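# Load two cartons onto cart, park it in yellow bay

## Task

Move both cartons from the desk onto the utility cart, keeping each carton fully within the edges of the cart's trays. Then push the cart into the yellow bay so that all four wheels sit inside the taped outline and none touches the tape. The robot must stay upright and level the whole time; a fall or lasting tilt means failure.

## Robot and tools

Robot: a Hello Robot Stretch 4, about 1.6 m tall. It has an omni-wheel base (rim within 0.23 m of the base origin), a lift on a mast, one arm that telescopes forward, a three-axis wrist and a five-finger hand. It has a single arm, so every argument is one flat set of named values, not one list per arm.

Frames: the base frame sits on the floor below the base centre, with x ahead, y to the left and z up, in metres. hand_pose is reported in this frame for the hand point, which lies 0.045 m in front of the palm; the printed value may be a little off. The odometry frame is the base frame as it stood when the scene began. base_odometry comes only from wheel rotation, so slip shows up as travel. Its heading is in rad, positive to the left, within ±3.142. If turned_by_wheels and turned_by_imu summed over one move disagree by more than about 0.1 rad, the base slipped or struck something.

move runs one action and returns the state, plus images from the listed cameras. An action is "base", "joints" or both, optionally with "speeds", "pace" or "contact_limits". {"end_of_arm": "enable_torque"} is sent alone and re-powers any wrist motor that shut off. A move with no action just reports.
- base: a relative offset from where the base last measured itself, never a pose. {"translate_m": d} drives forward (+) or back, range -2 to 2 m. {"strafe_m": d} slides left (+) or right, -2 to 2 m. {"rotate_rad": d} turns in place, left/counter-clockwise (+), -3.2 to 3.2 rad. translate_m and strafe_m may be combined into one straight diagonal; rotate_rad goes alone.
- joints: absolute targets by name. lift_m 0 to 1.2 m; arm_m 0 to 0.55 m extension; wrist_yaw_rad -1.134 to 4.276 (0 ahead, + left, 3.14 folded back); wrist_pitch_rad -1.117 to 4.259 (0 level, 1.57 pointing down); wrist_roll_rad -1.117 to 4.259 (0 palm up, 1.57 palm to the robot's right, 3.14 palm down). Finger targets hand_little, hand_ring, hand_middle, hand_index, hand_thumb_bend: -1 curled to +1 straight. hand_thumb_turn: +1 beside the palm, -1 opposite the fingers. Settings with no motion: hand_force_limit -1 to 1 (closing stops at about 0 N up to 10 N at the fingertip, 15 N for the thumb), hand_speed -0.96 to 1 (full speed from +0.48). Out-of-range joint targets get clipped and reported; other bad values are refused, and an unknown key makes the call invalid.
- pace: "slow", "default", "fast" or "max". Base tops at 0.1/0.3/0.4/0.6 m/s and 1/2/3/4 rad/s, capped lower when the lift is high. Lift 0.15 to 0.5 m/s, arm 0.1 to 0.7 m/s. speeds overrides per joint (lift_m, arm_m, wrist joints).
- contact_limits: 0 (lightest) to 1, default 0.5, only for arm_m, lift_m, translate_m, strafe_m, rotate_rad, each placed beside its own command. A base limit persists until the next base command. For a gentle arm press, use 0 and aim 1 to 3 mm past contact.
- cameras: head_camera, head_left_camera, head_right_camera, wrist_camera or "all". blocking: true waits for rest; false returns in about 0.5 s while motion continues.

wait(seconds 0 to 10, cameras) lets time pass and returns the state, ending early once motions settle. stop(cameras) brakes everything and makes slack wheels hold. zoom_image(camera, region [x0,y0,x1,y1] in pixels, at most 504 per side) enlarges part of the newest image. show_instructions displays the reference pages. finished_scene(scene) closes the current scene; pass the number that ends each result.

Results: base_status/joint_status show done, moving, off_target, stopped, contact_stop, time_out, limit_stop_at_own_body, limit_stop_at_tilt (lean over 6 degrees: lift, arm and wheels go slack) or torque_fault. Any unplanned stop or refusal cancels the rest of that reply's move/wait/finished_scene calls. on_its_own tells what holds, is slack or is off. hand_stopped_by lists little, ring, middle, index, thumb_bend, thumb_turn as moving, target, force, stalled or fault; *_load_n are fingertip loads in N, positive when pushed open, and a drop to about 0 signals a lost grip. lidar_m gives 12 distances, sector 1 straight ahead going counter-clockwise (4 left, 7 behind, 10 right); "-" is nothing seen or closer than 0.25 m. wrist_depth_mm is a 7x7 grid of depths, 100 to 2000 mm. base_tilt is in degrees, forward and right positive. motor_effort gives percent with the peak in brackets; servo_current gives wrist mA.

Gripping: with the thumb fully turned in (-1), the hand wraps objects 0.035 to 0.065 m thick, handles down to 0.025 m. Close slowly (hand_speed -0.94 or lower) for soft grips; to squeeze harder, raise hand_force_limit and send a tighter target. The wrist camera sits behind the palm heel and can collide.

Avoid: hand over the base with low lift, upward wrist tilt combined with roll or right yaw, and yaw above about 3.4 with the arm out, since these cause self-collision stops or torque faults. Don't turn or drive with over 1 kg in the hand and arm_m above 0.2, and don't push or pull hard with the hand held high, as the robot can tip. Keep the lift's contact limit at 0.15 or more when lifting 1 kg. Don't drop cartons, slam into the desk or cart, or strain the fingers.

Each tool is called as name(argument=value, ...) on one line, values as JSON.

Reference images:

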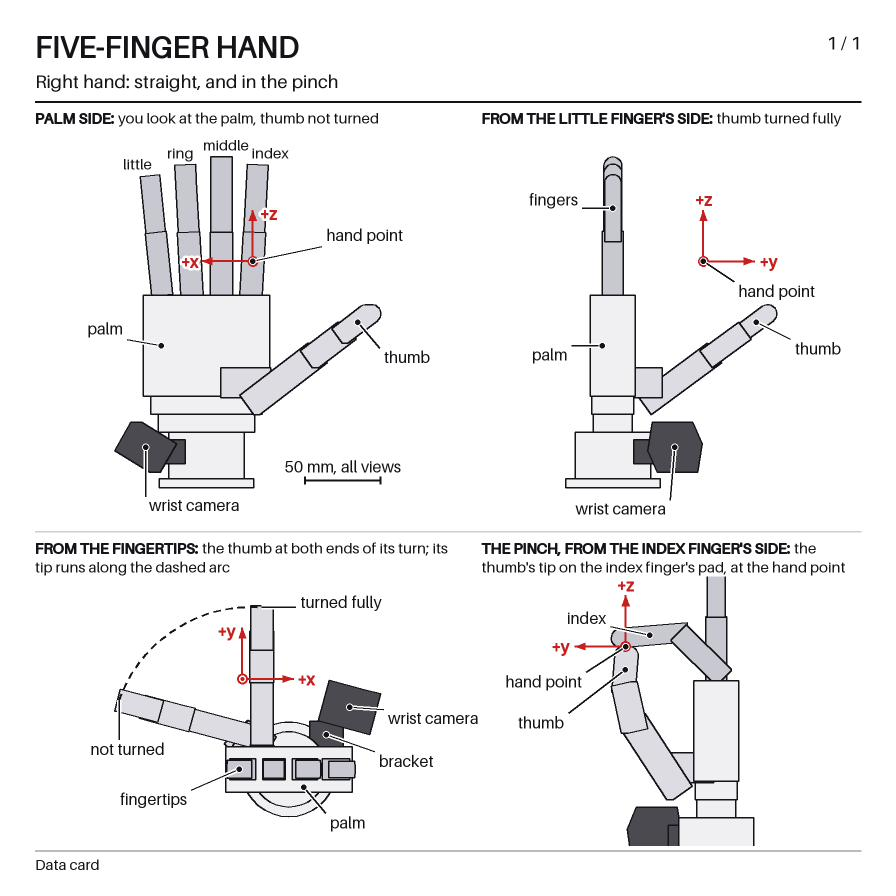

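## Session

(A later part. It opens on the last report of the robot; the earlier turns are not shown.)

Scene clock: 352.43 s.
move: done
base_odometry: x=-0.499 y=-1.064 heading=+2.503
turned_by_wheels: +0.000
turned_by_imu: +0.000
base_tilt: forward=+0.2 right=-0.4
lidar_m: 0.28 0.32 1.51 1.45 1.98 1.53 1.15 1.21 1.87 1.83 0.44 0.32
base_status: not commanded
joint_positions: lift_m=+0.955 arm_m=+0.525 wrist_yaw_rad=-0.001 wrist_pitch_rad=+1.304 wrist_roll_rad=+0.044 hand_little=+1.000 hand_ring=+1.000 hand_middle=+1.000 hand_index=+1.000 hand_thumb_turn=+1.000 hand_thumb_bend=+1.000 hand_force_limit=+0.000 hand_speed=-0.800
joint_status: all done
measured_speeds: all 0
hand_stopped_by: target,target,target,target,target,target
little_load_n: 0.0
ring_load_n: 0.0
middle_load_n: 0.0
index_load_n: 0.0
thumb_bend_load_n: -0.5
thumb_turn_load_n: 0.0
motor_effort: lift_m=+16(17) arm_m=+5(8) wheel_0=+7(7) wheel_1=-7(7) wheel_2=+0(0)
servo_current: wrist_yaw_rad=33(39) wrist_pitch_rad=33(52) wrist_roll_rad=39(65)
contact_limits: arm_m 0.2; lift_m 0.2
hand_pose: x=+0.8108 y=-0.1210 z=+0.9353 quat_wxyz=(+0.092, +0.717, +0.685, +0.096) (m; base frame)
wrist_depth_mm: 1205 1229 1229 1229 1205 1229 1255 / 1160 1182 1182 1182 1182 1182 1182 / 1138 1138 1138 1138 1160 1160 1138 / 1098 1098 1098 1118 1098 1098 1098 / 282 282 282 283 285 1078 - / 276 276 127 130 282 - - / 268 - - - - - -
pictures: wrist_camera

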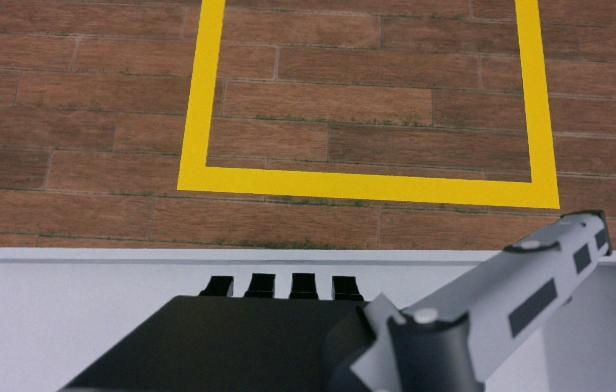

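move(base={"translate_m": 0.32, "strafe_m": -0.08}, pace="slow", contact_limits={"translate_m": 0.4}, cameras=["wrist_camera", "head_right_camera"])

Scene clock: 361.10 s.
move: done
base_odometry: x=-0.708 y=-0.810 heading=+2.503
turned_by_wheels: +0.000
turned_by_imu: -0.004
base_tilt: forward=+0.2 right=-0.3
lidar_m: 0.25 0.27 1.56 1.50 1.59 1.86 1.48 1.53 1.81 1.76 0.55 0.29
base_status: done
joint_positions: lift_m=+0.955 arm_m=+0.525 wrist_yaw_rad=-0.001 wrist_pitch_rad=+1.306 wrist_roll_rad=+0.044 hand_little=+1.000 hand_ring=+1.000 hand_middle=+1.000 hand_index=+1.000 hand_thumb_turn=+1.000 hand_thumb_bend=+1.000 hand_force_limit=+0.000 hand_speed=-0.800
joint_status: not commanded
measured_speeds: all 0
hand_stopped_by: target,target,target,target,target,target
little_load_n: 0.5
ring_load_n: -0.5
middle_load_n: 0.0
index_load_n: -0.5
thumb_bend_load_n: 0.0
thumb_turn_load_n: 0.0
motor_effort: lift_m=+16(17) arm_m=+4(5) wheel_0=+7(15) wheel_1=+7(10) wheel_2=-9(15)
servo_current: wrist_yaw_rad=39(52) wrist_pitch_rad=46(52) wrist_roll_rad=52(59)
contact_limits: arm_m 0.2; lift_m 0.2; translate_m 0.4
hand_pose: x=+0.8104 y=-0.1210 z=+0.9351 quat_wxyz=(+0.091, +0.717, +0.685, +0.095) (m; base frame)
wrist_depth_mm: 1205 1205 1229 1229 1229 1229 1255 / 1182 1182 1182 1205 1205 1205 1182 / 1118 1138 1118 1118 1138 1138 1138 / 1078 1098 1098 1098 1098 294 296 / 1042 1042 1060 285 286 290 - / 1025 273 127 130 282 - - / 267 - - - - - -
pictures: head_right_camera, wrist_camera

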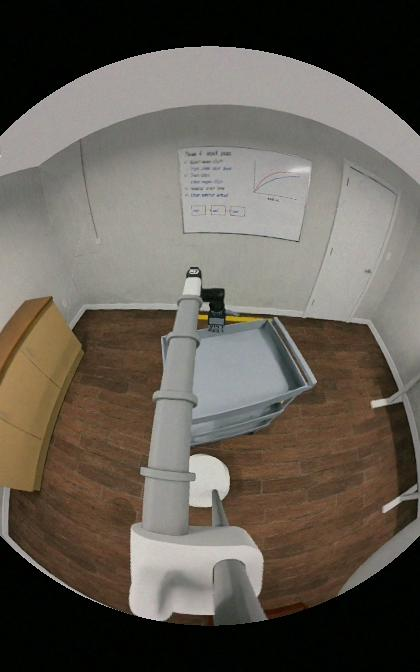

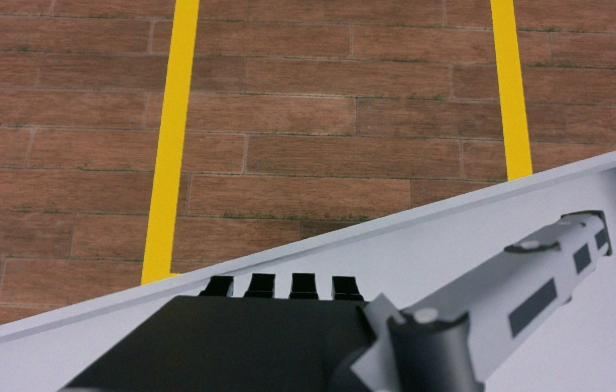

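move(joints={"arm_m": 0.46}, cameras=[])

move(base={"strafe_m": 0.08}, pace="slow", cameras=["wrist_camera"])

Scene clock: 381.43 s.
move: done
base_odometry: x=-0.708 y=-0.810 heading=+2.503
turned_by_wheels: +0.000
turned_by_imu: -0.001
base_tilt: forward=+0.2 right=-0.3
lidar_m: 0.25 0.28 1.55 1.50 1.60 1.84 1.49 1.56 1.84 1.75 0.55 0.31
base_status: not commanded
joint_positions: lift_m=+0.955 arm_m=+0.460 wrist_yaw_rad=-0.001 wrist_pitch_rad=+1.305 wrist_roll_rad=+0.044 hand_little=+1.000 hand_ring=+1.000 hand_middle=+1.000 hand_index=+1.000 hand_thumb_turn=+1.000 hand_thumb_bend=+1.000 hand_force_limit=+0.000 hand_speed=-0.800
joint_status: all done
measured_speeds: all 0
hand_stopped_by: target,target,target,target,target,target
little_load_n: 0.0
ring_load_n: 0.0
middle_load_n: 0.0
index_load_n: 0.0
thumb_bend_load_n: 0.0
thumb_turn_load_n: 0.0
motor_effort: lift_m=+16(17) arm_m=-4(8) wheel_0=+7(8) wheel_1=+7(7) wheel_2=-8(9)
servo_current: wrist_yaw_rad=26(46) wrist_pitch_rad=39(52) wrist_roll_rad=39(59)
contact_limits: lift_m 0.2; translate_m 0.4
hand_pose: x=+0.7457 y=-0.1210 z=+0.9352 quat_wxyz=(+0.092, +0.717, +0.685, +0.096) (m; base frame)
wrist_depth_mm: 1205 1229 1229 1229 1229 1229 1255 / 1182 1182 1182 1182 1205 1182 300 / 1160 1138 1138 281 291 307 309 / 1098 255 282 294 297 298 298 / 281 285 285 287 289 290 - / 276 277 127 130 282 - - / 267 - - - - - -
pictures: none
No camera images: "cameras" was empty.

Scene clock: 383.37 s.
move: done
base_odometry: x=-0.756 y=-0.874 heading=+2.503
turned_by_wheels: +0.000
turned_by_imu: -0.001
base_tilt: forward=+0.2 right=-0.3
lidar_m: 0.25 2.08 1.48 1.43 1.52 1.85 1.48 1.54 1.90 1.86 0.50 0.28
base_status: done
joint_positions: lift_m=+0.955 arm_m=+0.460 wrist_yaw_rad=-0.001 wrist_pitch_rad=+1.305 wrist_roll_rad=+0.044 hand_little=+1.000 hand_ring=+1.000 hand_middle=+1.000 hand_index=+1.000 hand_thumb_turn=+1.000 hand_thumb_bend=+1.000 hand_force_limit=+0.000 hand_speed=-0.800
joint_status: not commanded
measured_speeds: all 0
hand_stopped_by: target,target,target,target,target,target
little_load_n: 0.0
ring_load_n: 0.0
middle_load_n: 0.5
index_load_n: 0.0
thumb_bend_load_n: 0.0
thumb_turn_load_n: -0.5
motor_effort: lift_m=+16(17) arm_m=-5(5) wheel_0=-8(13) wheel_1=+6(12) wheel_2=+0(7)
servo_current: wrist_yaw_rad=39(46) wrist_pitch_rad=39(46) wrist_roll_rad=52(52)
contact_limits: lift_m 0.2
hand_pose: x=+0.7457 y=-0.1210 z=+0.9352 quat_wxyz=(+0.092, +0.717, +0.685, +0.096) (m; base frame)
wrist_depth_mm: 1229 1229 1229 1229 1229 1229 1229 / 1160 1182 1160 1182 1182 1205 1205 / 1138 1138 1138 1138 1138 290 304 / 1098 1118 1118 283 296 298 298 / 271 282 286 286 287 290 - / 276 276 127 131 282 - - / 268 - - - - - -
pictures: wrist_camera

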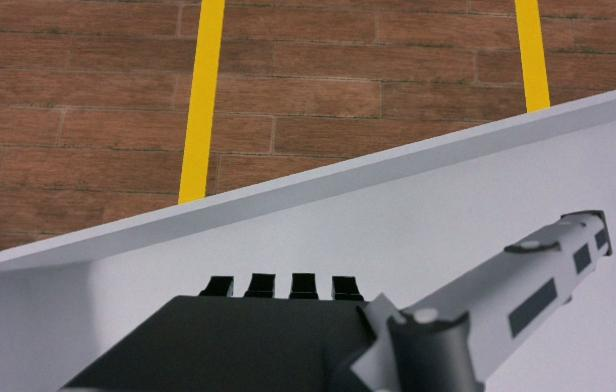

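move(base={"translate_m": 0.34, "strafe_m": -0.04}, pace="slow", contact_limits={"translate_m": 0.4}, cameras=["wrist_camera", "head_right_camera"])

Scene clock: 392.03 s.
move: done
base_odometry: x=-1.005 y=-0.639 heading=+2.503
turned_by_wheels: +0.000
turned_by_imu: -0.005
base_tilt: forward=+0.2 right=-0.3
lidar_m: 0.32 1.69 1.51 1.47 1.55 2.20 1.82 1.91 1.87 1.84 0.44 0.25
base_status: done
joint_positions: lift_m=+0.955 arm_m=+0.460 wrist_yaw_rad=-0.002 wrist_pitch_rad=+1.307 wrist_roll_rad=+0.044 hand_little=+1.000 hand_ring=+1.000 hand_middle=+1.000 hand_index=+1.000 hand_thumb_turn=+1.000 hand_thumb_bend=+1.000 hand_force_limit=+0.000 hand_speed=-0.800
joint_status: not commanded
measured_speeds: all 0
hand_stopped_by: target,target,target,target,target,target
little_load_n: 0.0
ring_load_n: 0.5
middle_load_n: 0.0
index_load_n: 0.0
thumb_bend_load_n: 0.0
thumb_turn_load_n: 0.0
motor_effort: lift_m=+16(17) arm_m=+5(5) wheel_0=+8(14) wheel_1=+7(10) wheel_2=-10(19)
servo_current: wrist_yaw_rad=33(52) wrist_pitch_rad=46(59) wrist_roll_rad=39(65)
contact_limits: lift_m 0.2; translate_m 0.4
hand_pose: x=+0.7451 y=-0.1211 z=+0.9350 quat_wxyz=(+0.091, +0.717, +0.684, +0.095) (m; base frame)
wrist_depth_mm: 1205 1205 1229 1229 1255 1229 1255 / 1182 1182 1160 1182 1182 1182 1182 / 1138 1138 1138 1160 1138 1160 304 / 1098 1118 1098 1098 294 296 298 / 1060 1060 1060 285 287 291 - / 1025 249 127 130 282 - - / 991 - - - - - -
pictures: head_right_camera, wrist_camera

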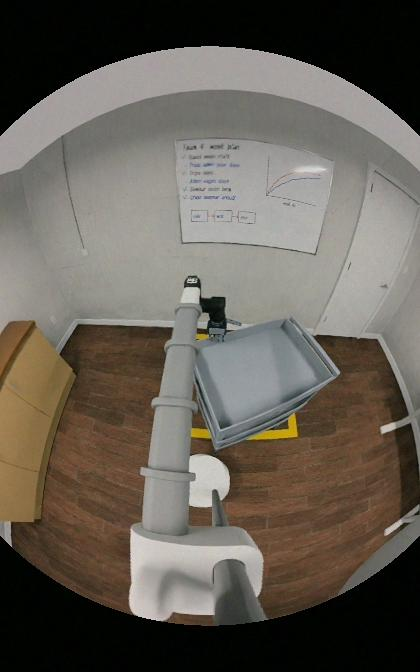

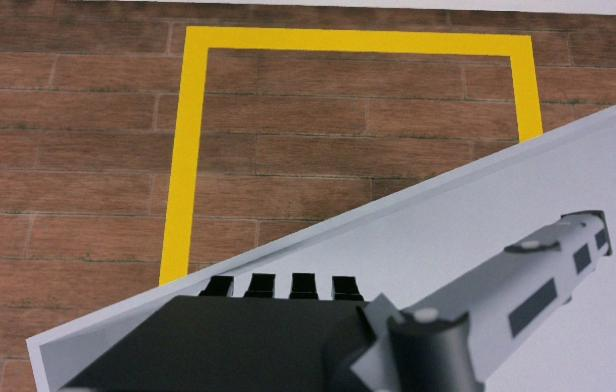

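move(cameras=["wrist_camera", "head_right_camera", "head_camera"])

Scene clock: 473.00 s.
base_odometry: x=-1.005 y=-0.639 heading=+2.503
turned_by_wheels: +0.000
turned_by_imu: -0.001
base_tilt: forward=+0.2 right=-0.3
lidar_m: 0.31 1.70 1.50 1.46 1.55 2.21 1.83 1.91 1.87 1.84 0.45 0.25
base_status: done
joint_positions: lift_m=+0.955 arm_m=+0.460 wrist_yaw_rad=-0.002 wrist_pitch_rad=+1.307 wrist_roll_rad=+0.044 hand_little=+1.000 hand_ring=+1.000 hand_middle=+1.000 hand_index=+1.000 hand_thumb_turn=+1.000 hand_thumb_bend=+1.000 hand_force_limit=+0.000 hand_speed=-0.800
joint_status: not commanded
measured_speeds: all 0
hand_stopped_by: target,target,target,target,target,target
little_load_n: 0.5
ring_load_n: 0.0
middle_load_n: 0.0
index_load_n: 0.0
thumb_bend_load_n: 0.0
thumb_turn_load_n: 0.0
motor_effort: lift_m=+16(17) arm_m=+4(5) wheel_0=+8(14) wheel_1=+7(10) wheel_2=-10(19)
servo_current: wrist_yaw_rad=46(52) wrist_pitch_rad=33(59) wrist_roll_rad=39(65)
contact_limits: lift_m 0.2; translate_m 0.4
hand_pose: x=+0.7451 y=-0.1211 z=+0.9350 quat_wxyz=(+0.091, +0.717, +0.684, +0.095) (m; base frame)
wrist_depth_mm: 1229 1205 1205 1229 1229 1229 1229 / 1182 1182 1160 1182 1205 1182 1205 / 1118 1138 1138 1138 1138 1160 304 / 1098 1098 1098 1098 296 297 298 / 1060 1060 1060 285 286 290 - / 1025 249 127 130 282 - - / 991 - - - - - -
pictures: head_camera, head_right_camera, wrist_camera

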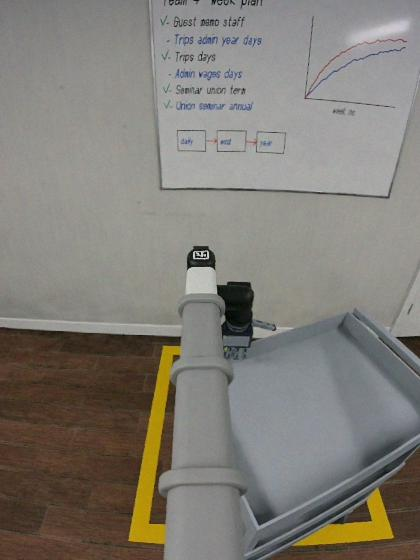

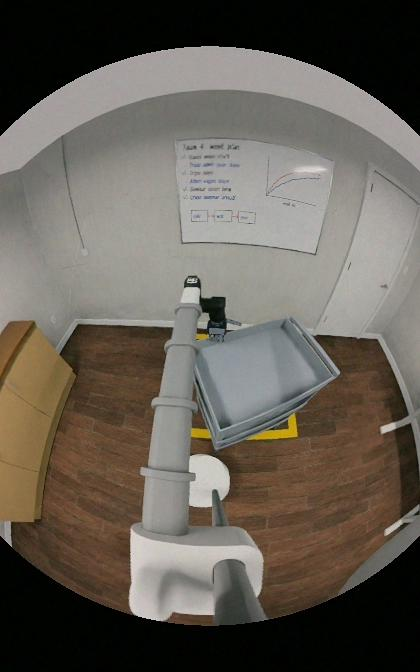

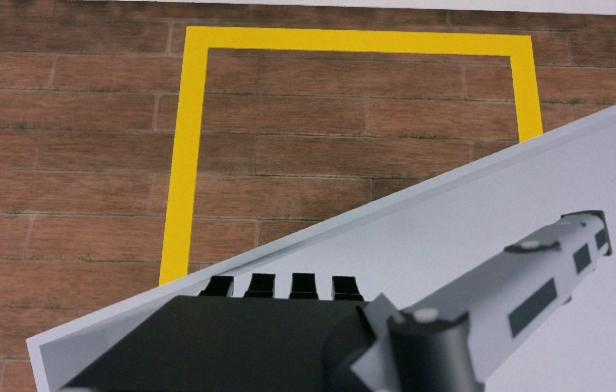

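move(joints={"lift_m": 1.1, "arm_m": 0.44}, cameras=[])

move(base={"translate_m": -0.07, "strafe_m": -0.392}, pace="slow", cameras=[])

move(base={"rotate_rad": 0.373}, pace="slow", cameras=["wrist_camera", "head_right_camera"])

Scene clock: 507.53 s.
move: done
base_odometry: x=-1.005 y=-0.639 heading=+2.503
turned_by_wheels: +0.000
turned_by_imu: -0.001
base_tilt: forward=+0.1 right=-0.3
lidar_m: 0.29 1.69 1.51 1.42 1.54 2.22 1.82 1.92 1.89 1.85 0.43 0.25
base_status: not commanded
joint_positions: lift_m=+1.100 arm_m=+0.440 wrist_yaw_rad=-0.001 wrist_pitch_rad=+1.305 wrist_roll_rad=+0.044 hand_little=+1.000 hand_ring=+1.000 hand_middle=+1.000 hand_index=+1.000 hand_thumb_turn=+1.000 hand_thumb_bend=+1.000 hand_force_limit=+0.000 hand_speed=-0.800
joint_status: all done
measured_speeds: all 0
hand_stopped_by: target,target,target,target,target,target
little_load_n: 0.0
ring_load_n: 0.0
middle_load_n: 0.0
index_load_n: 0.0
thumb_bend_load_n: 0.0
thumb_turn_load_n: 0.0
motor_effort: lift_m=+21(29) arm_m=-4(7) wheel_0=+8(8) wheel_1=+7(7) wheel_2=-8(10)
servo_current: wrist_yaw_rad=39(52) wrist_pitch_rad=46(52) wrist_roll_rad=52(59)
contact_limits: translate_m 0.4
hand_pose: x=+0.7257 y=-0.1210 z=+1.0798 quat_wxyz=(+0.092, +0.717, +0.685, +0.096) (m; base frame)
wrist_depth_mm: 1366 1366 1397 1397 1366 1397 1397 / 1308 1308 1336 1336 1336 1336 1366 / 1281 1308 1308 1281 1308 1281 459 / 1255 1255 1255 1229 445 445 452 / 1229 1205 1205 424 433 436 - / 1160 1160 127 130 - - - / 1118 - - - - - -
pictures: none
No camera images: "cameras" was empty.

Scene clock: 512.73 s.
move: done
base_odometry: x=-0.715 y=-0.366 heading=+2.504
turned_by_wheels: +0.001
turned_by_imu: +0.000
base_tilt: forward=+0.2 right=-0.3
lidar_m: 0.37 0.36 1.89 1.85 1.96 2.15 1.78 1.90 1.46 1.44 2.19 0.47
base_status: done
joint_positions: lift_m=+1.100 arm_m=+0.440 wrist_yaw_rad=-0.001 wrist_pitch_rad=+1.305 wrist_roll_rad=+0.044 hand_little=+1.000 hand_ring=+1.000 hand_middle=+1.000 hand_index=+1.000 hand_thumb_turn=+1.000 hand_thumb_bend=+1.000 hand_force_limit=+0.000 hand_speed=-0.800
joint_status: not commanded
measured_speeds: all 0
hand_stopped_by: target,target,target,target,target,target
little_load_n: 0.0
ring_load_n: 0.0
middle_load_n: 0.0
index_load_n: 0.0
thumb_bend_load_n: 0.0
thumb_turn_load_n: 0.0
motor_effort: lift_m=+21(22) arm_m=-4(5) wheel_0=+8(14) wheel_1=-6(14) wheel_2=+8(11)
servo_current: wrist_yaw_rad=33(52) wrist_pitch_rad=46(52) wrist_roll_rad=52(59)
hand_pose: x=+0.7257 y=-0.1210 z=+1.0798 quat_wxyz=(+0.092, +0.717, +0.685, +0.096) (m; base frame)
wrist_depth_mm: 1397 1366 1397 1366 1366 1397 1366 / 1336 1336 452 462 418 1366 1336 / 427 452 459 462 394 1308 1281 / 442 442 445 442 439 1255 1255 / 430 427 430 430 427 379 - / 415 413 127 130 - - - / 402 - - - - - -
pictures: none
No camera images: "cameras" was empty.

Scene clock: 514.23 s.
move: done
base_odometry: x=-0.715 y=-0.366 heading=+2.875
turned_by_wheels: +0.371
turned_by_imu: +0.371
base_tilt: forward=+0.2 right=-0.3
lidar_m: 0.36 0.37 1.83 1.89 2.29 1.78 1.82 1.51 1.43 1.47 0.53 0.36
base_status: done
joint_positions: lift_m=+1.100 arm_m=+0.440 wrist_yaw_rad=-0.001 wrist_pitch_rad=+1.304 wrist_roll_rad=+0.044 hand_little=+1.000 hand_ring=+1.000 hand_middle=+1.000 hand_index=+1.000 hand_thumb_turn=+1.000 hand_thumb_bend=+1.000 hand_force_limit=+0.000 hand_speed=-0.800
joint_status: not commanded
measured_speeds: all 0
hand_stopped_by: target,target,target,target,target,target
little_load_n: 0.0
ring_load_n: 0.0
middle_load_n: 0.0
index_load_n: 0.0
thumb_bend_load_n: 0.0
thumb_turn_load_n: 0.0
motor_effort: lift_m=+21(22) arm_m=-4(5) wheel_0=-8(13) wheel_1=-7(12) wheel_2=-6(12)
servo_current: wrist_yaw_rad=46(46) wrist_pitch_rad=46(52) wrist_roll_rad=52(52)
hand_pose: x=+0.7258 y=-0.1210 z=+1.0799 quat_wxyz=(+0.092, +0.717, +0.685, +0.096) (m; base frame)
wrist_depth_mm: 1397 1366 1366 1397 1397 - - / 1336 1336 1366 1366 1336 1366 1366 / 1308 455 455 452 459 452 452 / 1255 442 442 445 445 449 445 / 1205 427 430 430 430 433 - / 1160 410 127 130 - - - / 1138 - - - - - -
pictures: head_right_camera, wrist_camera

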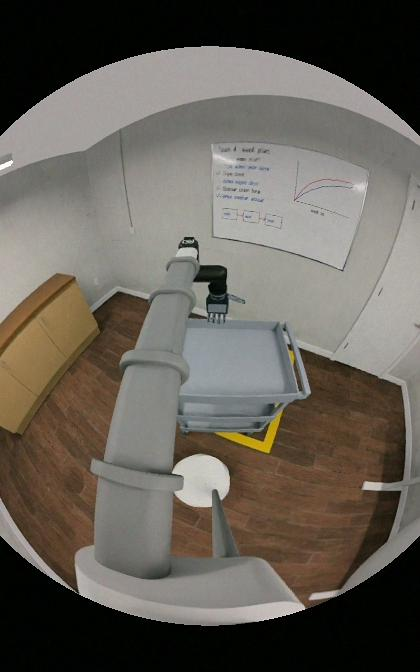

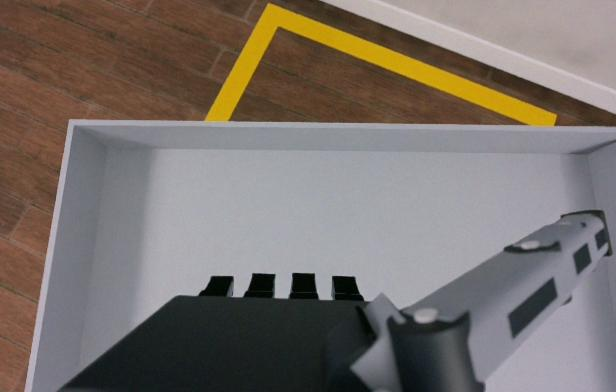

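move(joints={"lift_m": 0.955}, contact_limits={"lift_m": 0.2}, cameras=[])

move(joints={"arm_m": 0.54}, pace="slow", contact_limits={"arm_m": 0.2}, cameras=[])

move(base={"translate_m": 0.17}, pace="slow", contact_limits={"translate_m": 0.4}, cameras=["wrist_camera", "head_right_camera"])

Scene clock: 531.30 s.
move: done
base_odometry: x=-0.715 y=-0.366 heading=+2.875
turned_by_wheels: +0.000
turned_by_imu: -0.001
base_tilt: forward=+0.2 right=-0.3
lidar_m: 0.32 0.37 1.85 1.85 2.25 1.77 1.82 1.56 1.43 1.51 0.54 0.39
base_status: not commanded
joint_positions: lift_m=+0.955 arm_m=+0.440 wrist_yaw_rad=-0.001 wrist_pitch_rad=+1.304 wrist_roll_rad=+0.044 hand_little=+1.000 hand_ring=+1.000 hand_middle=+1.000 hand_index=+1.000 hand_thumb_turn=+1.000 hand_thumb_bend=+1.000 hand_force_limit=+0.000 hand_speed=-0.800
joint_status: all done
measured_speeds: all 0
hand_stopped_by: target,target,target,target,target,target
little_load_n: 0.0
ring_load_n: 0.0
middle_load_n: 0.0
index_load_n: 0.0
thumb_bend_load_n: 0.0
thumb_turn_load_n: 0.0
motor_effort: lift_m=+16(25) arm_m=-4(5) wheel_0=-8(8) wheel_1=-7(7) wheel_2=-6(6)
servo_current: wrist_yaw_rad=26(52) wrist_pitch_rad=39(46) wrist_roll_rad=52(59)
contact_limits: lift_m 0.2
hand_pose: x=+0.7258 y=-0.1210 z=+0.9353 quat_wxyz=(+0.092, +0.717, +0.685, +0.096) (m; base frame)
wrist_depth_mm: 1229 1229 1229 1229 1255 256 254 / 307 307 304 303 301 301 297 / 304 306 307 307 309 309 309 / 296 297 297 297 297 298 298 / 286 287 286 289 287 290 - / 276 277 127 130 282 - - / 268 - - - - - -
pictures: none
No camera images: "cameras" was empty.

Scene clock: 533.60 s.
move: done
base_odometry: x=-0.715 y=-0.366 heading=+2.875
turned_by_wheels: +0.000
turned_by_imu: -0.001
base_tilt: forward=+0.2 right=-0.3
lidar_m: 0.36 0.38 1.84 1.86 2.27 1.75 1.83 1.55 1.45 1.48 0.48 0.39
base_status: not commanded
joint_positions: lift_m=+0.955 arm_m=+0.540 wrist_yaw_rad=-0.001 wrist_pitch_rad=+1.304 wrist_roll_rad=+0.044 hand_little=+1.000 hand_ring=+1.000 hand_middle=+1.000 hand_index=+1.000 hand_thumb_turn=+1.000 hand_thumb_bend=+1.000 hand_force_limit=+0.000 hand_speed=-0.800
joint_status: all done
measured_speeds: all 0
hand_stopped_by: target,target,target,target,target,target
little_load_n: 0.0
ring_load_n: 0.0
middle_load_n: 0.0
index_load_n: 0.0
thumb_bend_load_n: 0.0
thumb_turn_load_n: 0.0
motor_effort: lift_m=+16(17) arm_m=+5(8) wheel_0=-8(8) wheel_1=-7(7) wheel_2=-6(6)
servo_current: wrist_yaw_rad=26(52) wrist_pitch_rad=39(46) wrist_roll_rad=46(59)
contact_limits: arm_m 0.2; lift_m 0.2
hand_pose: x=+0.8257 y=-0.1210 z=+0.9353 quat_wxyz=(+0.092, +0.717, +0.685, +0.096) (m; base frame)
wrist_depth_mm: 1229 1205 1229 1205 1229 - - / 1182 1182 1182 1182 1182 1182 1160 / 1138 1138 1160 1160 1138 1138 1138 / 265 263 293 293 294 290 287 / 285 286 286 287 287 289 - / 276 276 127 130 282 - - / 267 - - - - - -
pictures: none
No camera images: "cameras" was empty.

Scene clock: 536.60 s.
move: done
base_odometry: x=-0.879 y=-0.321 heading=+2.876
turned_by_wheels: +0.000
turned_by_imu: -0.002
base_tilt: forward=+0.2 right=-0.3
lidar_m: 0.30 0.36 1.79 1.83 2.41 1.93 2.00 1.64 1.51 1.57 0.43 0.31
base_status: done
joint_positions: lift_m=+0.955 arm_m=+0.540 wrist_yaw_rad=-0.002 wrist_pitch_rad=+1.306 wrist_roll_rad=+0.044 hand_little=+1.000 hand_ring=+1.000 hand_middle=+1.000 hand_index=+1.000 hand_thumb_turn=+1.000 hand_thumb_bend=+1.000 hand_force_limit=+0.000 hand_speed=-0.800
joint_status: not commanded
measured_speeds: all 0
hand_stopped_by: target,target,target,target,target,target
little_load_n: 0.0
ring_load_n: 0.0
middle_load_n: 0.5
index_load_n: 0.0
thumb_bend_load_n: 0.0
thumb_turn_load_n: 0.0
motor_effort: lift_m=+16(17) arm_m=+5(5) wheel_0=+7(13) wheel_1=+7(11) wheel_2=-9(18)
servo_current: wrist_yaw_rad=39(52) wrist_pitch_rad=39(59) wrist_roll_rad=59(59)
contact_limits: arm_m 0.2; lift_m 0.2; translate_m 0.4
hand_pose: x=+0.8253 y=-0.1211 z=+0.9351 quat_wxyz=(+0.091, +0.717, +0.684, +0.095) (m; base frame)
wrist_depth_mm: 1229 1229 1229 1205 - - - / 1182 1182 1160 1182 1182 1182 - / 1138 1138 1138 1138 1138 1138 1160 / 1098 1078 1098 1098 1098 1098 1098 / 1060 1060 1060 1060 1060 1078 - / 276 277 127 130 282 - - / 266 - - - - - -
pictures: head_right_camera, wrist_camera

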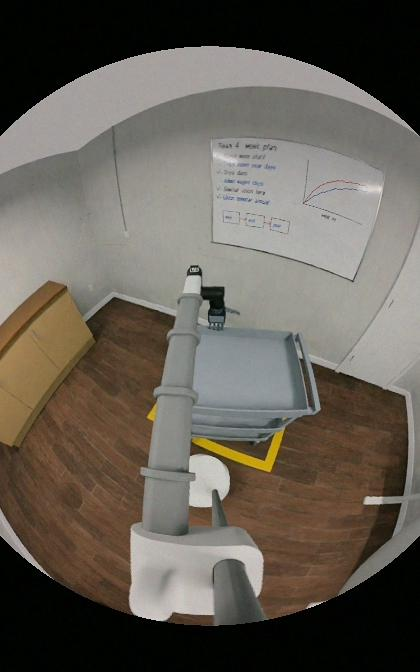

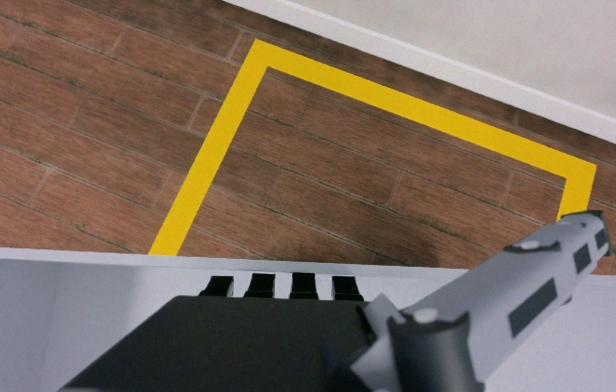

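move(joints={"arm_m": 0.52}, cameras=[])

move(base={"strafe_m": 0.06}, pace="slow", cameras=[])

move(base={"translate_m": 0.14}, pace="slow", contact_limits={"translate_m": 0.4}, cameras=["wrist_camera", "head_right_camera"])

Scene clock: 560.37 s.
move: done
base_odometry: x=-0.879 y=-0.321 heading=+2.876
turned_by_wheels: +0.000
turned_by_imu: -0.001
base_tilt: forward=+0.2 right=-0.2
lidar_m: 0.31 0.34 1.77 1.83 2.43 1.92 1.98 1.62 1.52 1.53 0.43 0.32
base_status: not commanded
joint_positions: lift_m=+0.955 arm_m=+0.520 wrist_yaw_rad=-0.001 wrist_pitch_rad=+1.305 wrist_roll_rad=+0.044 hand_little=+1.000 hand_ring=+1.000 hand_middle=+1.000 hand_index=+1.000 hand_thumb_turn=+1.000 hand_thumb_bend=+1.000 hand_force_limit=+0.000 hand_speed=-0.800
joint_status: all done
measured_speeds: all 0
hand_stopped_by: target,target,target,target,target,target
little_load_n: 0.0
ring_load_n: 0.0
middle_load_n: 0.0
index_load_n: 0.0
thumb_bend_load_n: 0.0
thumb_turn_load_n: 0.0
motor_effort: lift_m=+16(16) arm_m=-5(8) wheel_0=+7(7) wheel_1=+7(7) wheel_2=-7(9)
servo_current: wrist_yaw_rad=33(46) wrist_pitch_rad=39(52) wrist_roll_rad=33(52)
contact_limits: lift_m 0.2; translate_m 0.4
hand_pose: x=+0.8057 y=-0.1210 z=+0.9352 quat_wxyz=(+0.092, +0.717, +0.685, +0.096) (m; base frame)
wrist_depth_mm: 1205 1229 1229 1229 - - - / 1182 1182 1182 1182 1205 1182 - / 1138 1138 1138 1138 1138 1138 1160 / 1118 1098 1078 1118 1098 1118 1118 / 281 282 283 286 283 285 - / 276 277 127 130 282 - - / 267 - - - - - -
pictures: none
No camera images: "cameras" was empty.

Scene clock: 562.10 s.
move: done
base_odometry: x=-0.895 y=-0.379 heading=+2.876
turned_by_wheels: +0.000
turned_by_imu: +0.000
base_tilt: forward=+0.3 right=-0.3
lidar_m: 0.29 1.90 1.71 1.77 2.39 1.90 1.95 1.70 1.56 1.63 0.43 0.33
base_status: done
joint_positions: lift_m=+0.955 arm_m=+0.520 wrist_yaw_rad=-0.001 wrist_pitch_rad=+1.305 wrist_roll_rad=+0.044 hand_little=+1.000 hand_ring=+1.000 hand_middle=+1.000 hand_index=+1.000 hand_thumb_turn=+1.000 hand_thumb_bend=+1.000 hand_force_limit=+0.000 hand_speed=-0.800
joint_status: not commanded
measured_speeds: all 0
hand_stopped_by: target,target,target,target,target,target
little_load_n: 0.0
ring_load_n: 0.0
middle_load_n: 0.0
index_load_n: 0.0
thumb_bend_load_n: 0.0
thumb_turn_load_n: 0.0
motor_effort: lift_m=+16(17) arm_m=-4(5) wheel_0=-7(14) wheel_1=+6(15) wheel_2=+0(4)
servo_current: wrist_yaw_rad=33(46) wrist_pitch_rad=33(52) wrist_roll_rad=46(52)
contact_limits: lift_m 0.2
hand_pose: x=+0.8057 y=-0.1210 z=+0.9352 quat_wxyz=(+0.092, +0.717, +0.685, +0.096) (m; base frame)
wrist_depth_mm: 1229 1229 1205 1229 - - - / 1182 1160 1182 1160 1205 1182 - / 1118 1138 1138 1160 1138 1138 1160 / 1098 1098 1098 1098 1118 1118 1118 / 1042 285 285 265 283 285 - / 1025 277 127 130 281 - - / 991 - - - - - -
pictures: none
No camera images: "cameras" was empty.

Scene clock: 564.80 s.
move: done
base_odometry: x=-1.029 y=-0.342 heading=+2.877
turned_by_wheels: +0.001
turned_by_imu: -0.001
base_tilt: forward=+0.2 right=-0.3
lidar_m: 0.29 1.84 1.66 1.71 2.52 2.04 2.07 1.76 1.63 2.20 0.38 0.30
base_status: done
joint_positions: lift_m=+0.955 arm_m=+0.520 wrist_yaw_rad=-0.002 wrist_pitch_rad=+1.306 wrist_roll_rad=+0.044 hand_little=+1.000 hand_ring=+1.000 hand_middle=+1.000 hand_index=+1.000 hand_thumb_turn=+1.000 hand_thumb_bend=+1.000 hand_force_limit=+0.000 hand_speed=-0.800
joint_status: not commanded
measured_speeds: all 0
hand_stopped_by: target,target,target,target,target,target
little_load_n: 0.0
ring_load_n: 0.0
middle_load_n: 0.0
index_load_n: 0.5
thumb_bend_load_n: 0.0
thumb_turn_load_n: -0.5
motor_effort: lift_m=+16(16) arm_m=+4(5) wheel_0=+8(14) wheel_1=+8(12) wheel_2=-8(17)
servo_current: wrist_yaw_rad=39(46) wrist_pitch_rad=33(59) wrist_roll_rad=39(65)
contact_limits: lift_m 0.2; translate_m 0.4
hand_pose: x=+0.8053 y=-0.1211 z=+0.9351 quat_wxyz=(+0.091, +0.717, +0.685, +0.095) (m; base frame)
wrist_depth_mm: 1205 1229 1229 - - - - / 1182 1182 1182 1182 1160 - - / 1138 1138 1138 1138 1138 1160 1138 / 1098 1078 1098 1098 1098 1098 1118 / 1060 1060 285 1078 1060 1078 - / 1042 1008 126 130 - - - / 991 - - - - - -
pictures: head_right_camera, wrist_camera

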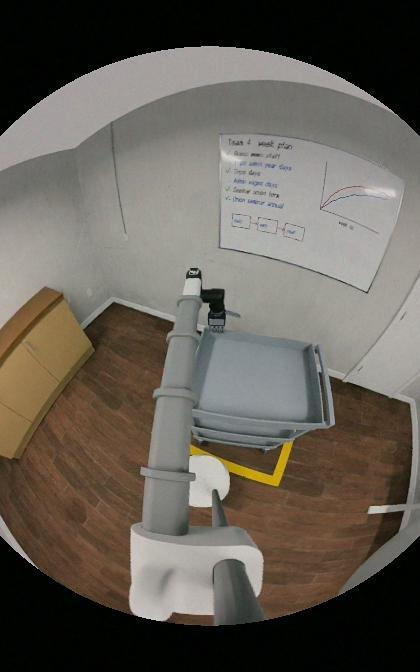

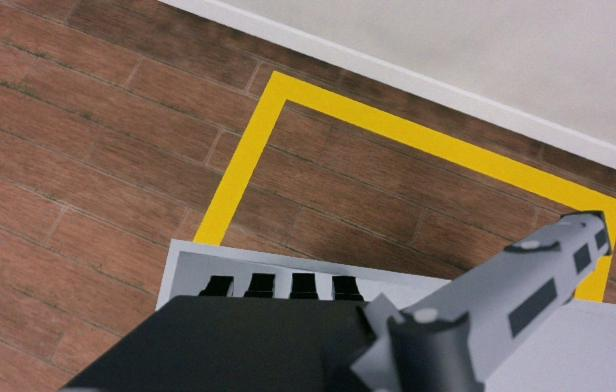

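move(base={"translate_m": 0.135}, pace="slow", contact_limits={"translate_m": 0.4}, cameras=["wrist_camera", "head_right_camera"])

Scene clock: 582.80 s.
move: done
base_odometry: x=-1.159 y=-0.307 heading=+2.876
turned_by_wheels: +0.000
turned_by_imu: -0.003
base_tilt: forward=+0.2 right=-0.3
lidar_m: 0.28 1.66 1.61 1.67 2.10 2.13 2.16 1.81 1.69 2.01 0.36 0.29
base_status: done
joint_positions: lift_m=+0.955 arm_m=+0.520 wrist_yaw_rad=-0.003 wrist_pitch_rad=+1.305 wrist_roll_rad=+0.044 hand_little=+1.000 hand_ring=+1.000 hand_middle=+1.000 hand_index=+1.000 hand_thumb_turn=+1.000 hand_thumb_bend=+1.000 hand_force_limit=+0.000 hand_speed=-0.800
joint_status: not commanded
measured_speeds: all 0
hand_stopped_by: target,target,target,target,target,target
little_load_n: 0.0
ring_load_n: 0.0
middle_load_n: 0.0
index_load_n: 0.0
thumb_bend_load_n: 0.0
thumb_turn_load_n: 0.0
motor_effort: lift_m=+16(17) arm_m=+4(4) wheel_0=+3(12) wheel_1=+6(10) wheel_2=-10(19)
servo_current: wrist_yaw_rad=26(46) wrist_pitch_rad=39(46) wrist_roll_rad=46(59)
contact_limits: lift_m 0.2; translate_m 0.4
hand_pose: x=+0.8054 y=-0.1212 z=+0.9352 quat_wxyz=(+0.092, +0.717, +0.684, +0.096) (m; base frame)
wrist_depth_mm: 1229 1229 - - - - - / 1138 1160 1160 1160 - - - / 1138 1118 1138 1138 1138 - - / 1078 1098 1098 1098 1098 1118 1098 / 1042 1060 1060 1060 1078 1078 - / 1008 1025 128 130 281 - - / 991 - - - - - -
pictures: head_right_camera, wrist_camera

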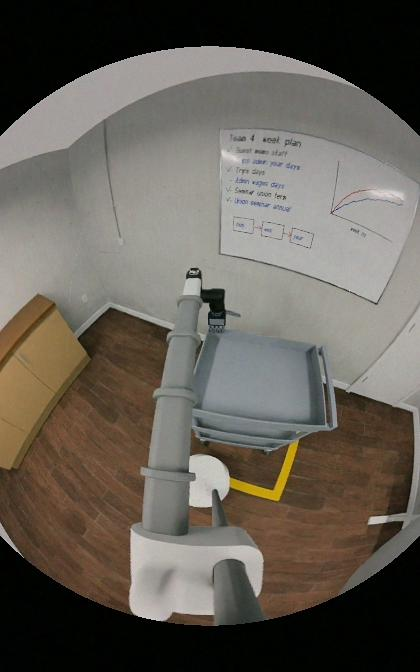

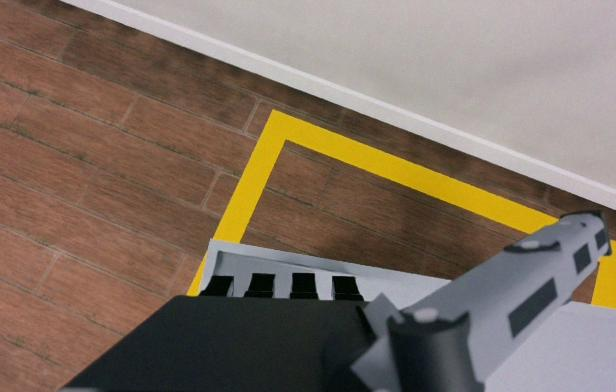

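move(joints={"lift_m": 1.1}, contact_limits={"lift_m": 0.4}, cameras=[])

move(joints={"arm_m": 0.3}, cameras=["wrist_camera"])

move(base={"translate_m": -0.6}, joints={"arm_m": 0.1}, cameras=["head_camera", "head_right_camera", "head_left_camera"])

Scene clock: 598.23 s.
move: done
base_odometry: x=-1.159 y=-0.307 heading=+2.877
turned_by_wheels: +0.000
turned_by_imu: -0.001
base_tilt: forward=+0.2 right=-0.3
lidar_m: 0.31 1.68 1.63 1.65 2.10 2.15 2.20 1.84 1.70 2.01 0.38 0.30
base_status: not commanded
joint_positions: lift_m=+1.100 arm_m=+0.520 wrist_yaw_rad=-0.002 wrist_pitch_rad=+1.305 wrist_roll_rad=+0.044 hand_little=+1.000 hand_ring=+1.000 hand_middle=+1.000 hand_index=+1.000 hand_thumb_turn=+1.000 hand_thumb_bend=+1.000 hand_force_limit=+0.000 hand_speed=-0.800
joint_status: all done
measured_speeds: all 0
hand_stopped_by: target,target,target,target,target,target
little_load_n: 0.0
ring_load_n: 0.0
middle_load_n: 0.0
index_load_n: 0.0
thumb_bend_load_n: -0.5
thumb_turn_load_n: 0.0
motor_effort: lift_m=+22(28) arm_m=+4(4) wheel_0=+3(3) wheel_1=+5(6) wheel_2=-7(10)
servo_current: wrist_yaw_rad=39(39) wrist_pitch_rad=39(46) wrist_roll_rad=52(52)
contact_limits: lift_m 0.4; translate_m 0.4
hand_pose: x=+0.8055 y=-0.1211 z=+1.0798 quat_wxyz=(+0.092, +0.717, +0.685, +0.096) (m; base frame)
wrist_depth_mm: 1397 1397 - - - - - / 1336 1336 1336 - - - - / 1281 1308 1308 1308 1281 - - / 1229 1255 1255 1229 1255 1255 - / 1205 1205 1205 1205 1205 1182 - / 1138 1138 127 130 - - - / 1118 - - - - - -
pictures: none
No camera images: "cameras" was empty.

Scene clock: 600.00 s.
move: done
base_odometry: x=-1.159 y=-0.307 heading=+2.877
turned_by_wheels: +0.000
turned_by_imu: +0.000
base_tilt: forward=+0.2 right=-0.3
lidar_m: 0.29 1.66 1.61 1.65 2.08 2.14 2.21 1.83 1.70 2.02 0.35 0.30
base_status: not commanded
joint_positions: lift_m=+1.100 arm_m=+0.300 wrist_yaw_rad=-0.001 wrist_pitch_rad=+1.305 wrist_roll_rad=+0.044 hand_little=+1.000 hand_ring=+1.000 hand_middle=+1.000 hand_index=+1.000 hand_thumb_turn=+1.000 hand_thumb_bend=+1.000 hand_force_limit=+0.000 hand_speed=-0.800
joint_status: all done
measured_speeds: all 0
hand_stopped_by: target,target,target,target,target,target
little_load_n: 0.0
ring_load_n: 0.0
middle_load_n: 0.0
index_load_n: 0.0
thumb_bend_load_n: 0.0
thumb_turn_load_n: 0.0
motor_effort: lift_m=+21(22) arm_m=-4(7) wheel_0=+3(3) wheel_1=+5(6) wheel_2=-7(7)
servo_current: wrist_yaw_rad=33(46) wrist_pitch_rad=39(46) wrist_roll_rad=59(59)
contact_limits: lift_m 0.4; translate_m 0.4
hand_pose: x=+0.5857 y=-0.1210 z=+1.0798 quat_wxyz=(+0.092, +0.717, +0.685, +0.096) (m; base frame)
wrist_depth_mm: 1366 1366 1366 - - - - / 1336 1336 1308 452 427 404 - / 1281 1281 1308 462 462 459 459 / 1255 1229 1229 442 445 449 449 / 1182 1229 433 427 430 433 - / 1160 1160 127 130 - - - / 1118 - - - - - -
pictures: wrist_camera

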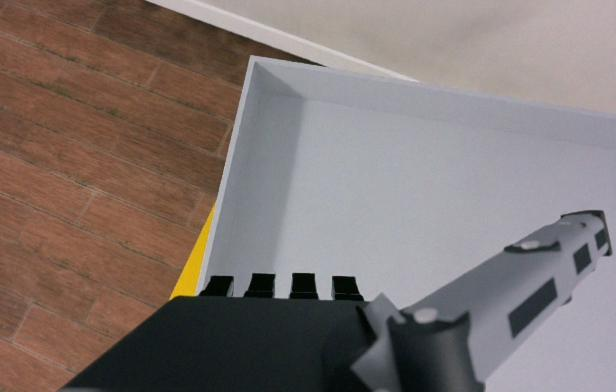

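Scene clock: 603.50 s.
move: done
base_odometry: x=-0.581 y=-0.464 heading=+2.876
turned_by_wheels: -0.001
turned_by_imu: +0.002
base_tilt: forward=+0.3 right=-0.3
lidar_m: 0.87 2.01 1.84 1.89 2.05 1.61 1.67 1.53 1.43 1.47 1.95 0.88
base_status: done
joint_positions: lift_m=+1.100 arm_m=+0.100 wrist_yaw_rad=-0.001 wrist_pitch_rad=+1.304 wrist_roll_rad=+0.044 hand_little=+1.000 hand_ring=+1.000 hand_middle=+1.000 hand_index=+1.000 hand_thumb_turn=+1.000 hand_thumb_bend=+1.000 hand_force_limit=+0.000 hand_speed=-0.800
joint_status: all done
measured_speeds: all 0
hand_stopped_by: target,target,target,target,target,target
little_load_n: 0.0
ring_load_n: 0.0
middle_load_n: 0.5
index_load_n: 0.0
thumb_bend_load_n: 0.0
thumb_turn_load_n: 0.0
motor_effort: lift_m=+21(22) arm_m=-4(7) wheel_0=-8(14) wheel_1=-6(12) wheel_2=+5(16)
servo_current: wrist_yaw_rad=26(46) wrist_pitch_rad=33(52) wrist_roll_rad=46(59)
contact_limits: lift_m 0.4
hand_pose: x=+0.3859 y=-0.1210 z=+1.0799 quat_wxyz=(+0.092, +0.717, +0.685, +0.096) (m; base frame)
wrist_depth_mm: 1366 1430 1397 831 820 788 1397 / 1336 1336 1366 1160 - 1308 1366 / 1281 1281 1281 1308 1281 1281 1308 / 1255 1255 1255 1255 1255 1255 1281 / 1205 1205 1205 1205 1229 1229 - / 1182 1160 127 130 - - - / 1118 - - - - - -
pictures: head_camera, head_left_camera, head_right_camera

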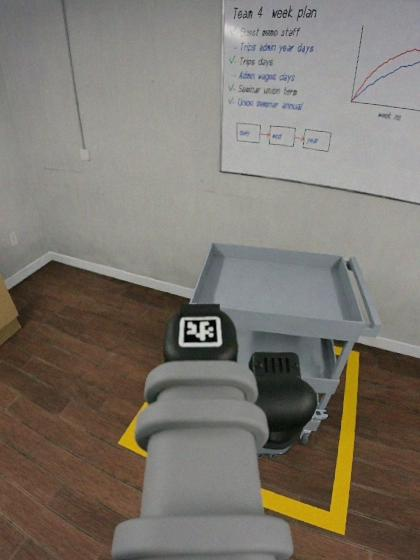

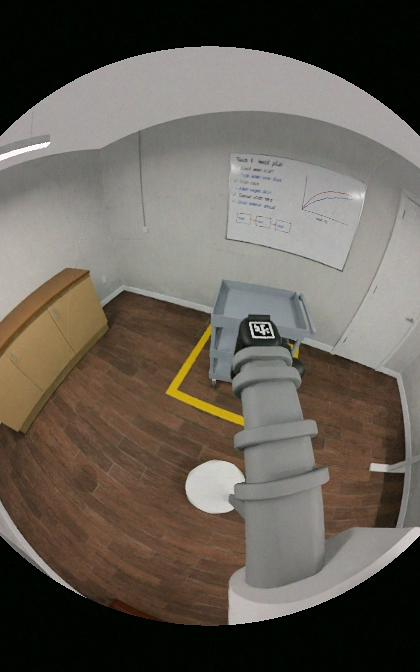

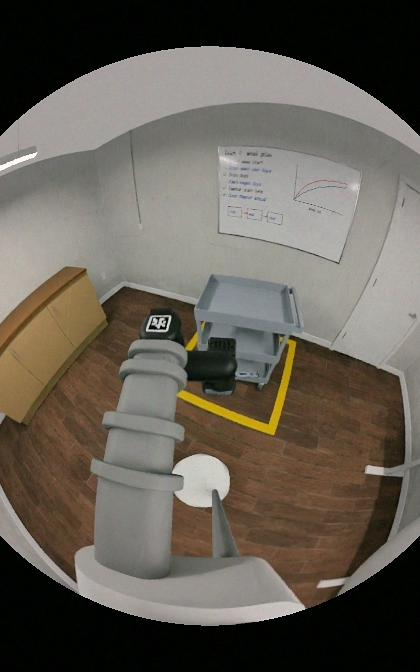

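zoom_image(camera="head_left_camera", region=[150, 270, 330, 450])

zoom_image(camera="head_camera", region=[100, 220, 420, 540])

Scaled by 2.800 from the camera's 420x672 image, which has a finer 600x960 frame.

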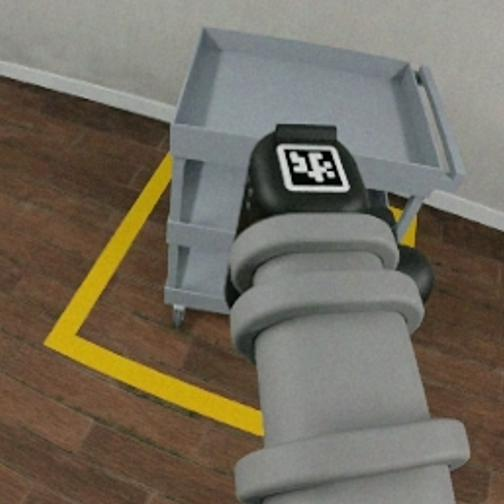

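Scaled by 1.575 from the camera's 420x560 image, which has a finer 1200x1600 frame.

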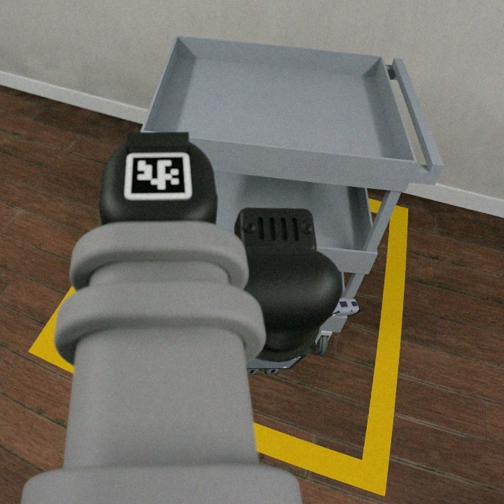

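move(base={"rotate_rad": -1.951}, joints={"lift_m": 1.15}, cameras=["head_camera", "head_right_camera", "head_left_camera"])

Scene clock: 613.93 s.
move: done
base_odometry: x=-0.581 y=-0.464 heading=+0.926
turned_by_wheels: -1.950
turned_by_imu: -1.950
base_tilt: forward=+0.2 right=-0.3
lidar_m: 1.43 1.56 1.01 0.89 0.90 1.91 1.87 1.97 1.97 1.58 1.68 1.48
base_status: done
joint_positions: lift_m=+1.150 arm_m=+0.100 wrist_yaw_rad=-0.001 wrist_pitch_rad=+1.304 wrist_roll_rad=+0.044 hand_little=+1.000 hand_ring=+1.000 hand_middle=+1.000 hand_index=+1.000 hand_thumb_turn=+1.000 hand_thumb_bend=+1.000 hand_force_limit=+0.000 hand_speed=-0.800
joint_status: all done
measured_speeds: all 0
hand_stopped_by: target,target,target,target,target,target
little_load_n: 0.0
ring_load_n: 0.0
middle_load_n: 0.0
index_load_n: 0.5
thumb_bend_load_n: 0.0
thumb_turn_load_n: 0.0
motor_effort: lift_m=+22(27) arm_m=-4(5) wheel_0=+6(15) wheel_1=+6(13) wheel_2=+5(13)
servo_current: wrist_yaw_rad=46(52) wrist_pitch_rad=33(46) wrist_roll_rad=46(59)
hand_pose: x=+0.3859 y=-0.1210 z=+1.1299 quat_wxyz=(+0.092, +0.717, +0.685, +0.096) (m; base frame)
wrist_depth_mm: 1430 1430 1464 1464 1464 1464 1464 / 1397 1397 1397 1430 1366 1366 1430 / 1366 1336 1366 1366 1366 1366 1366 / 1281 1281 1308 1308 1308 1308 1336 / 1255 1281 1255 1255 1255 1281 - / 1229 1205 127 130 - - - / 1160 - - - - - -
pictures: head_camera, head_left_camera, head_right_camera

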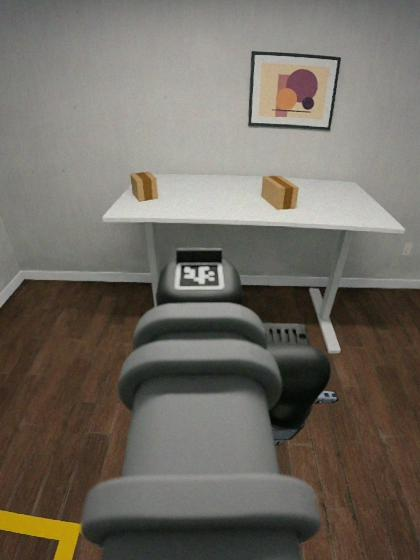

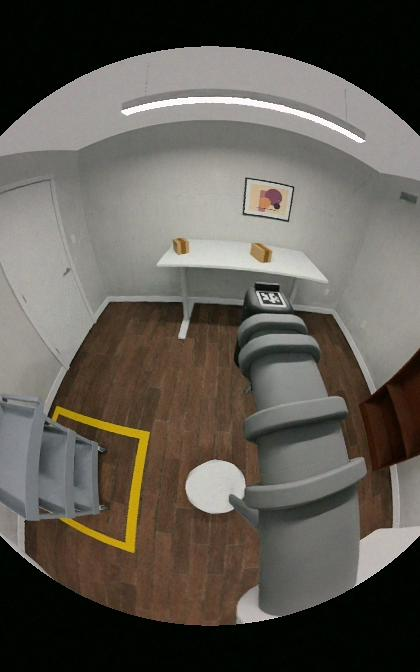

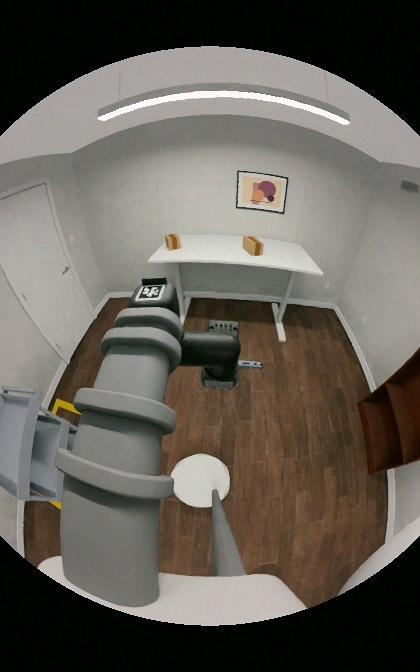

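zoom_image(camera="head_camera", region=[100, 150, 320, 250])

Scaled by 2.291 from the camera's 420x560 image, which has a finer 1200x1600 frame.

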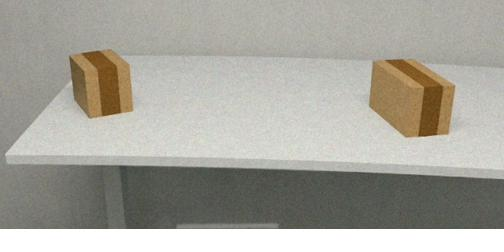

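move(base={"rotate_rad": 0.341}, joints={"lift_m": 1.2, "arm_m": 0.02}, cameras=[])

move(base={"translate_m": 0.752, "strafe_m": -0.824}, cameras=["head_camera", "wrist_camera"])

Scene clock: 676.97 s.
move: done
base_odometry: x=-0.581 y=-0.464 heading=+1.266
turned_by_wheels: +0.339
turned_by_imu: +0.338
base_tilt: forward=+0.1 right=-0.3
lidar_m: 1.46 1.98 0.89 0.86 2.09 1.85 1.91 2.08 1.59 1.60 1.49 1.42
base_status: done
joint_positions: lift_m=+1.200 arm_m=+0.020 wrist_yaw_rad=-0.001 wrist_pitch_rad=+1.304 wrist_roll_rad=+0.044 hand_little=+1.000 hand_ring=+1.000 hand_middle=+1.000 hand_index=+1.000 hand_thumb_turn=+1.000 hand_thumb_bend=+1.000 hand_force_limit=+0.000 hand_speed=-0.800
joint_status: all done
measured_speeds: all 0
hand_stopped_by: target,target,target,target,target,target
little_load_n: 0.0
ring_load_n: 0.0
middle_load_n: -0.5
index_load_n: 0.0
thumb_bend_load_n: -0.5
thumb_turn_load_n: 0.0
motor_effort: lift_m=+21(26) arm_m=-5(6) wheel_0=-7(14) wheel_1=-7(10) wheel_2=-6(11)
servo_current: wrist_yaw_rad=20(46) wrist_pitch_rad=46(46) wrist_roll_rad=39(59)
hand_pose: x=+0.3059 y=-0.1210 z=+1.1799 quat_wxyz=(+0.092, +0.717, +0.685, +0.096) (m; base frame)
wrist_depth_mm: 1499 1499 1499 1499 1499 1537 1499 / 1430 1430 1464 1464 1464 1464 1499 / 1397 1397 1397 1430 1430 1430 1397 / 1336 1336 1336 1336 1366 1366 1397 / 1281 1308 1336 1336 1308 1308 - / 1255 1281 127 130 - - - / 1205 - - - - - -
pictures: none
No camera images: "cameras" was empty.

Scene clock: 682.13 s.
move: done
base_odometry: x=+0.431 y=+0.005 heading=+1.265
turned_by_wheels: +0.000
turned_by_imu: -0.006
base_tilt: forward=+0.2 right=-0.3
lidar_m: 0.45 0.59 2.26 1.64 1.76 2.86 3.57 1.23 1.19 1.46 0.44 0.39
base_status: done
joint_positions: lift_m=+1.200 arm_m=+0.020 wrist_yaw_rad=-0.001 wrist_pitch_rad=+1.304 wrist_roll_rad=+0.044 hand_little=+1.000 hand_ring=+1.000 hand_middle=+1.000 hand_index=+1.000 hand_thumb_turn=+1.000 hand_thumb_bend=+1.000 hand_force_limit=+0.000 hand_speed=-0.800
joint_status: not commanded
measured_speeds: all 0
hand_stopped_by: target,target,target,target,target,target
little_load_n: 0.0
ring_load_n: 0.0
middle_load_n: 0.0
index_load_n: 0.0
thumb_bend_load_n: 0.0
thumb_turn_load_n: 0.0
motor_effort: lift_m=+21(22) arm_m=-4(5) wheel_0=+7(19) wheel_1=-5(11) wheel_2=-6(15)
servo_current: wrist_yaw_rad=26(46) wrist_pitch_rad=39(46) wrist_roll_rad=46(59)
hand_pose: x=+0.3059 y=-0.1210 z=+1.1799 quat_wxyz=(+0.092, +0.717, +0.685, +0.096) (m; base frame)
wrist_depth_mm: 1464 436 436 436 436 439 439 / 1430 1430 424 418 418 418 421 / 1366 1397 1397 1397 404 407 407 / 1336 1336 1336 1336 1336 402 394 / 1308 1308 1308 1308 1308 1308 - / 1281 1255 127 130 - - - / 1205 - - - - - -
pictures: head_camera, wrist_camera

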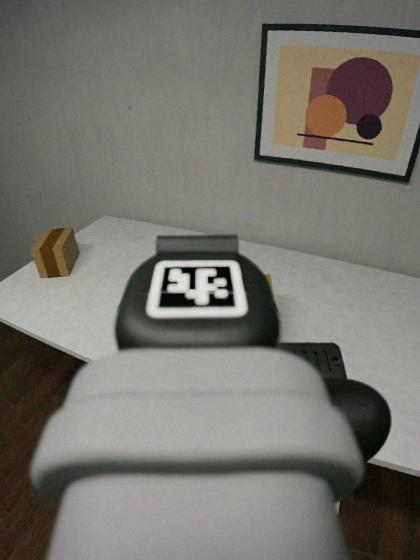

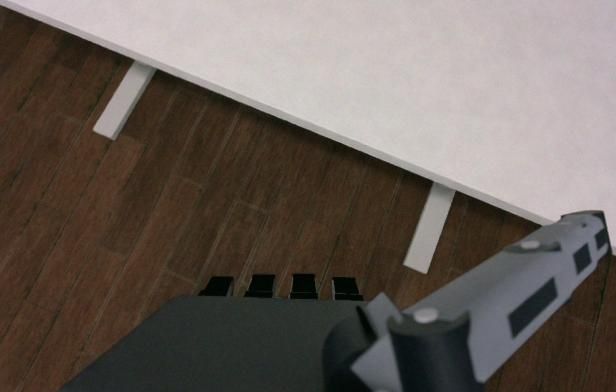

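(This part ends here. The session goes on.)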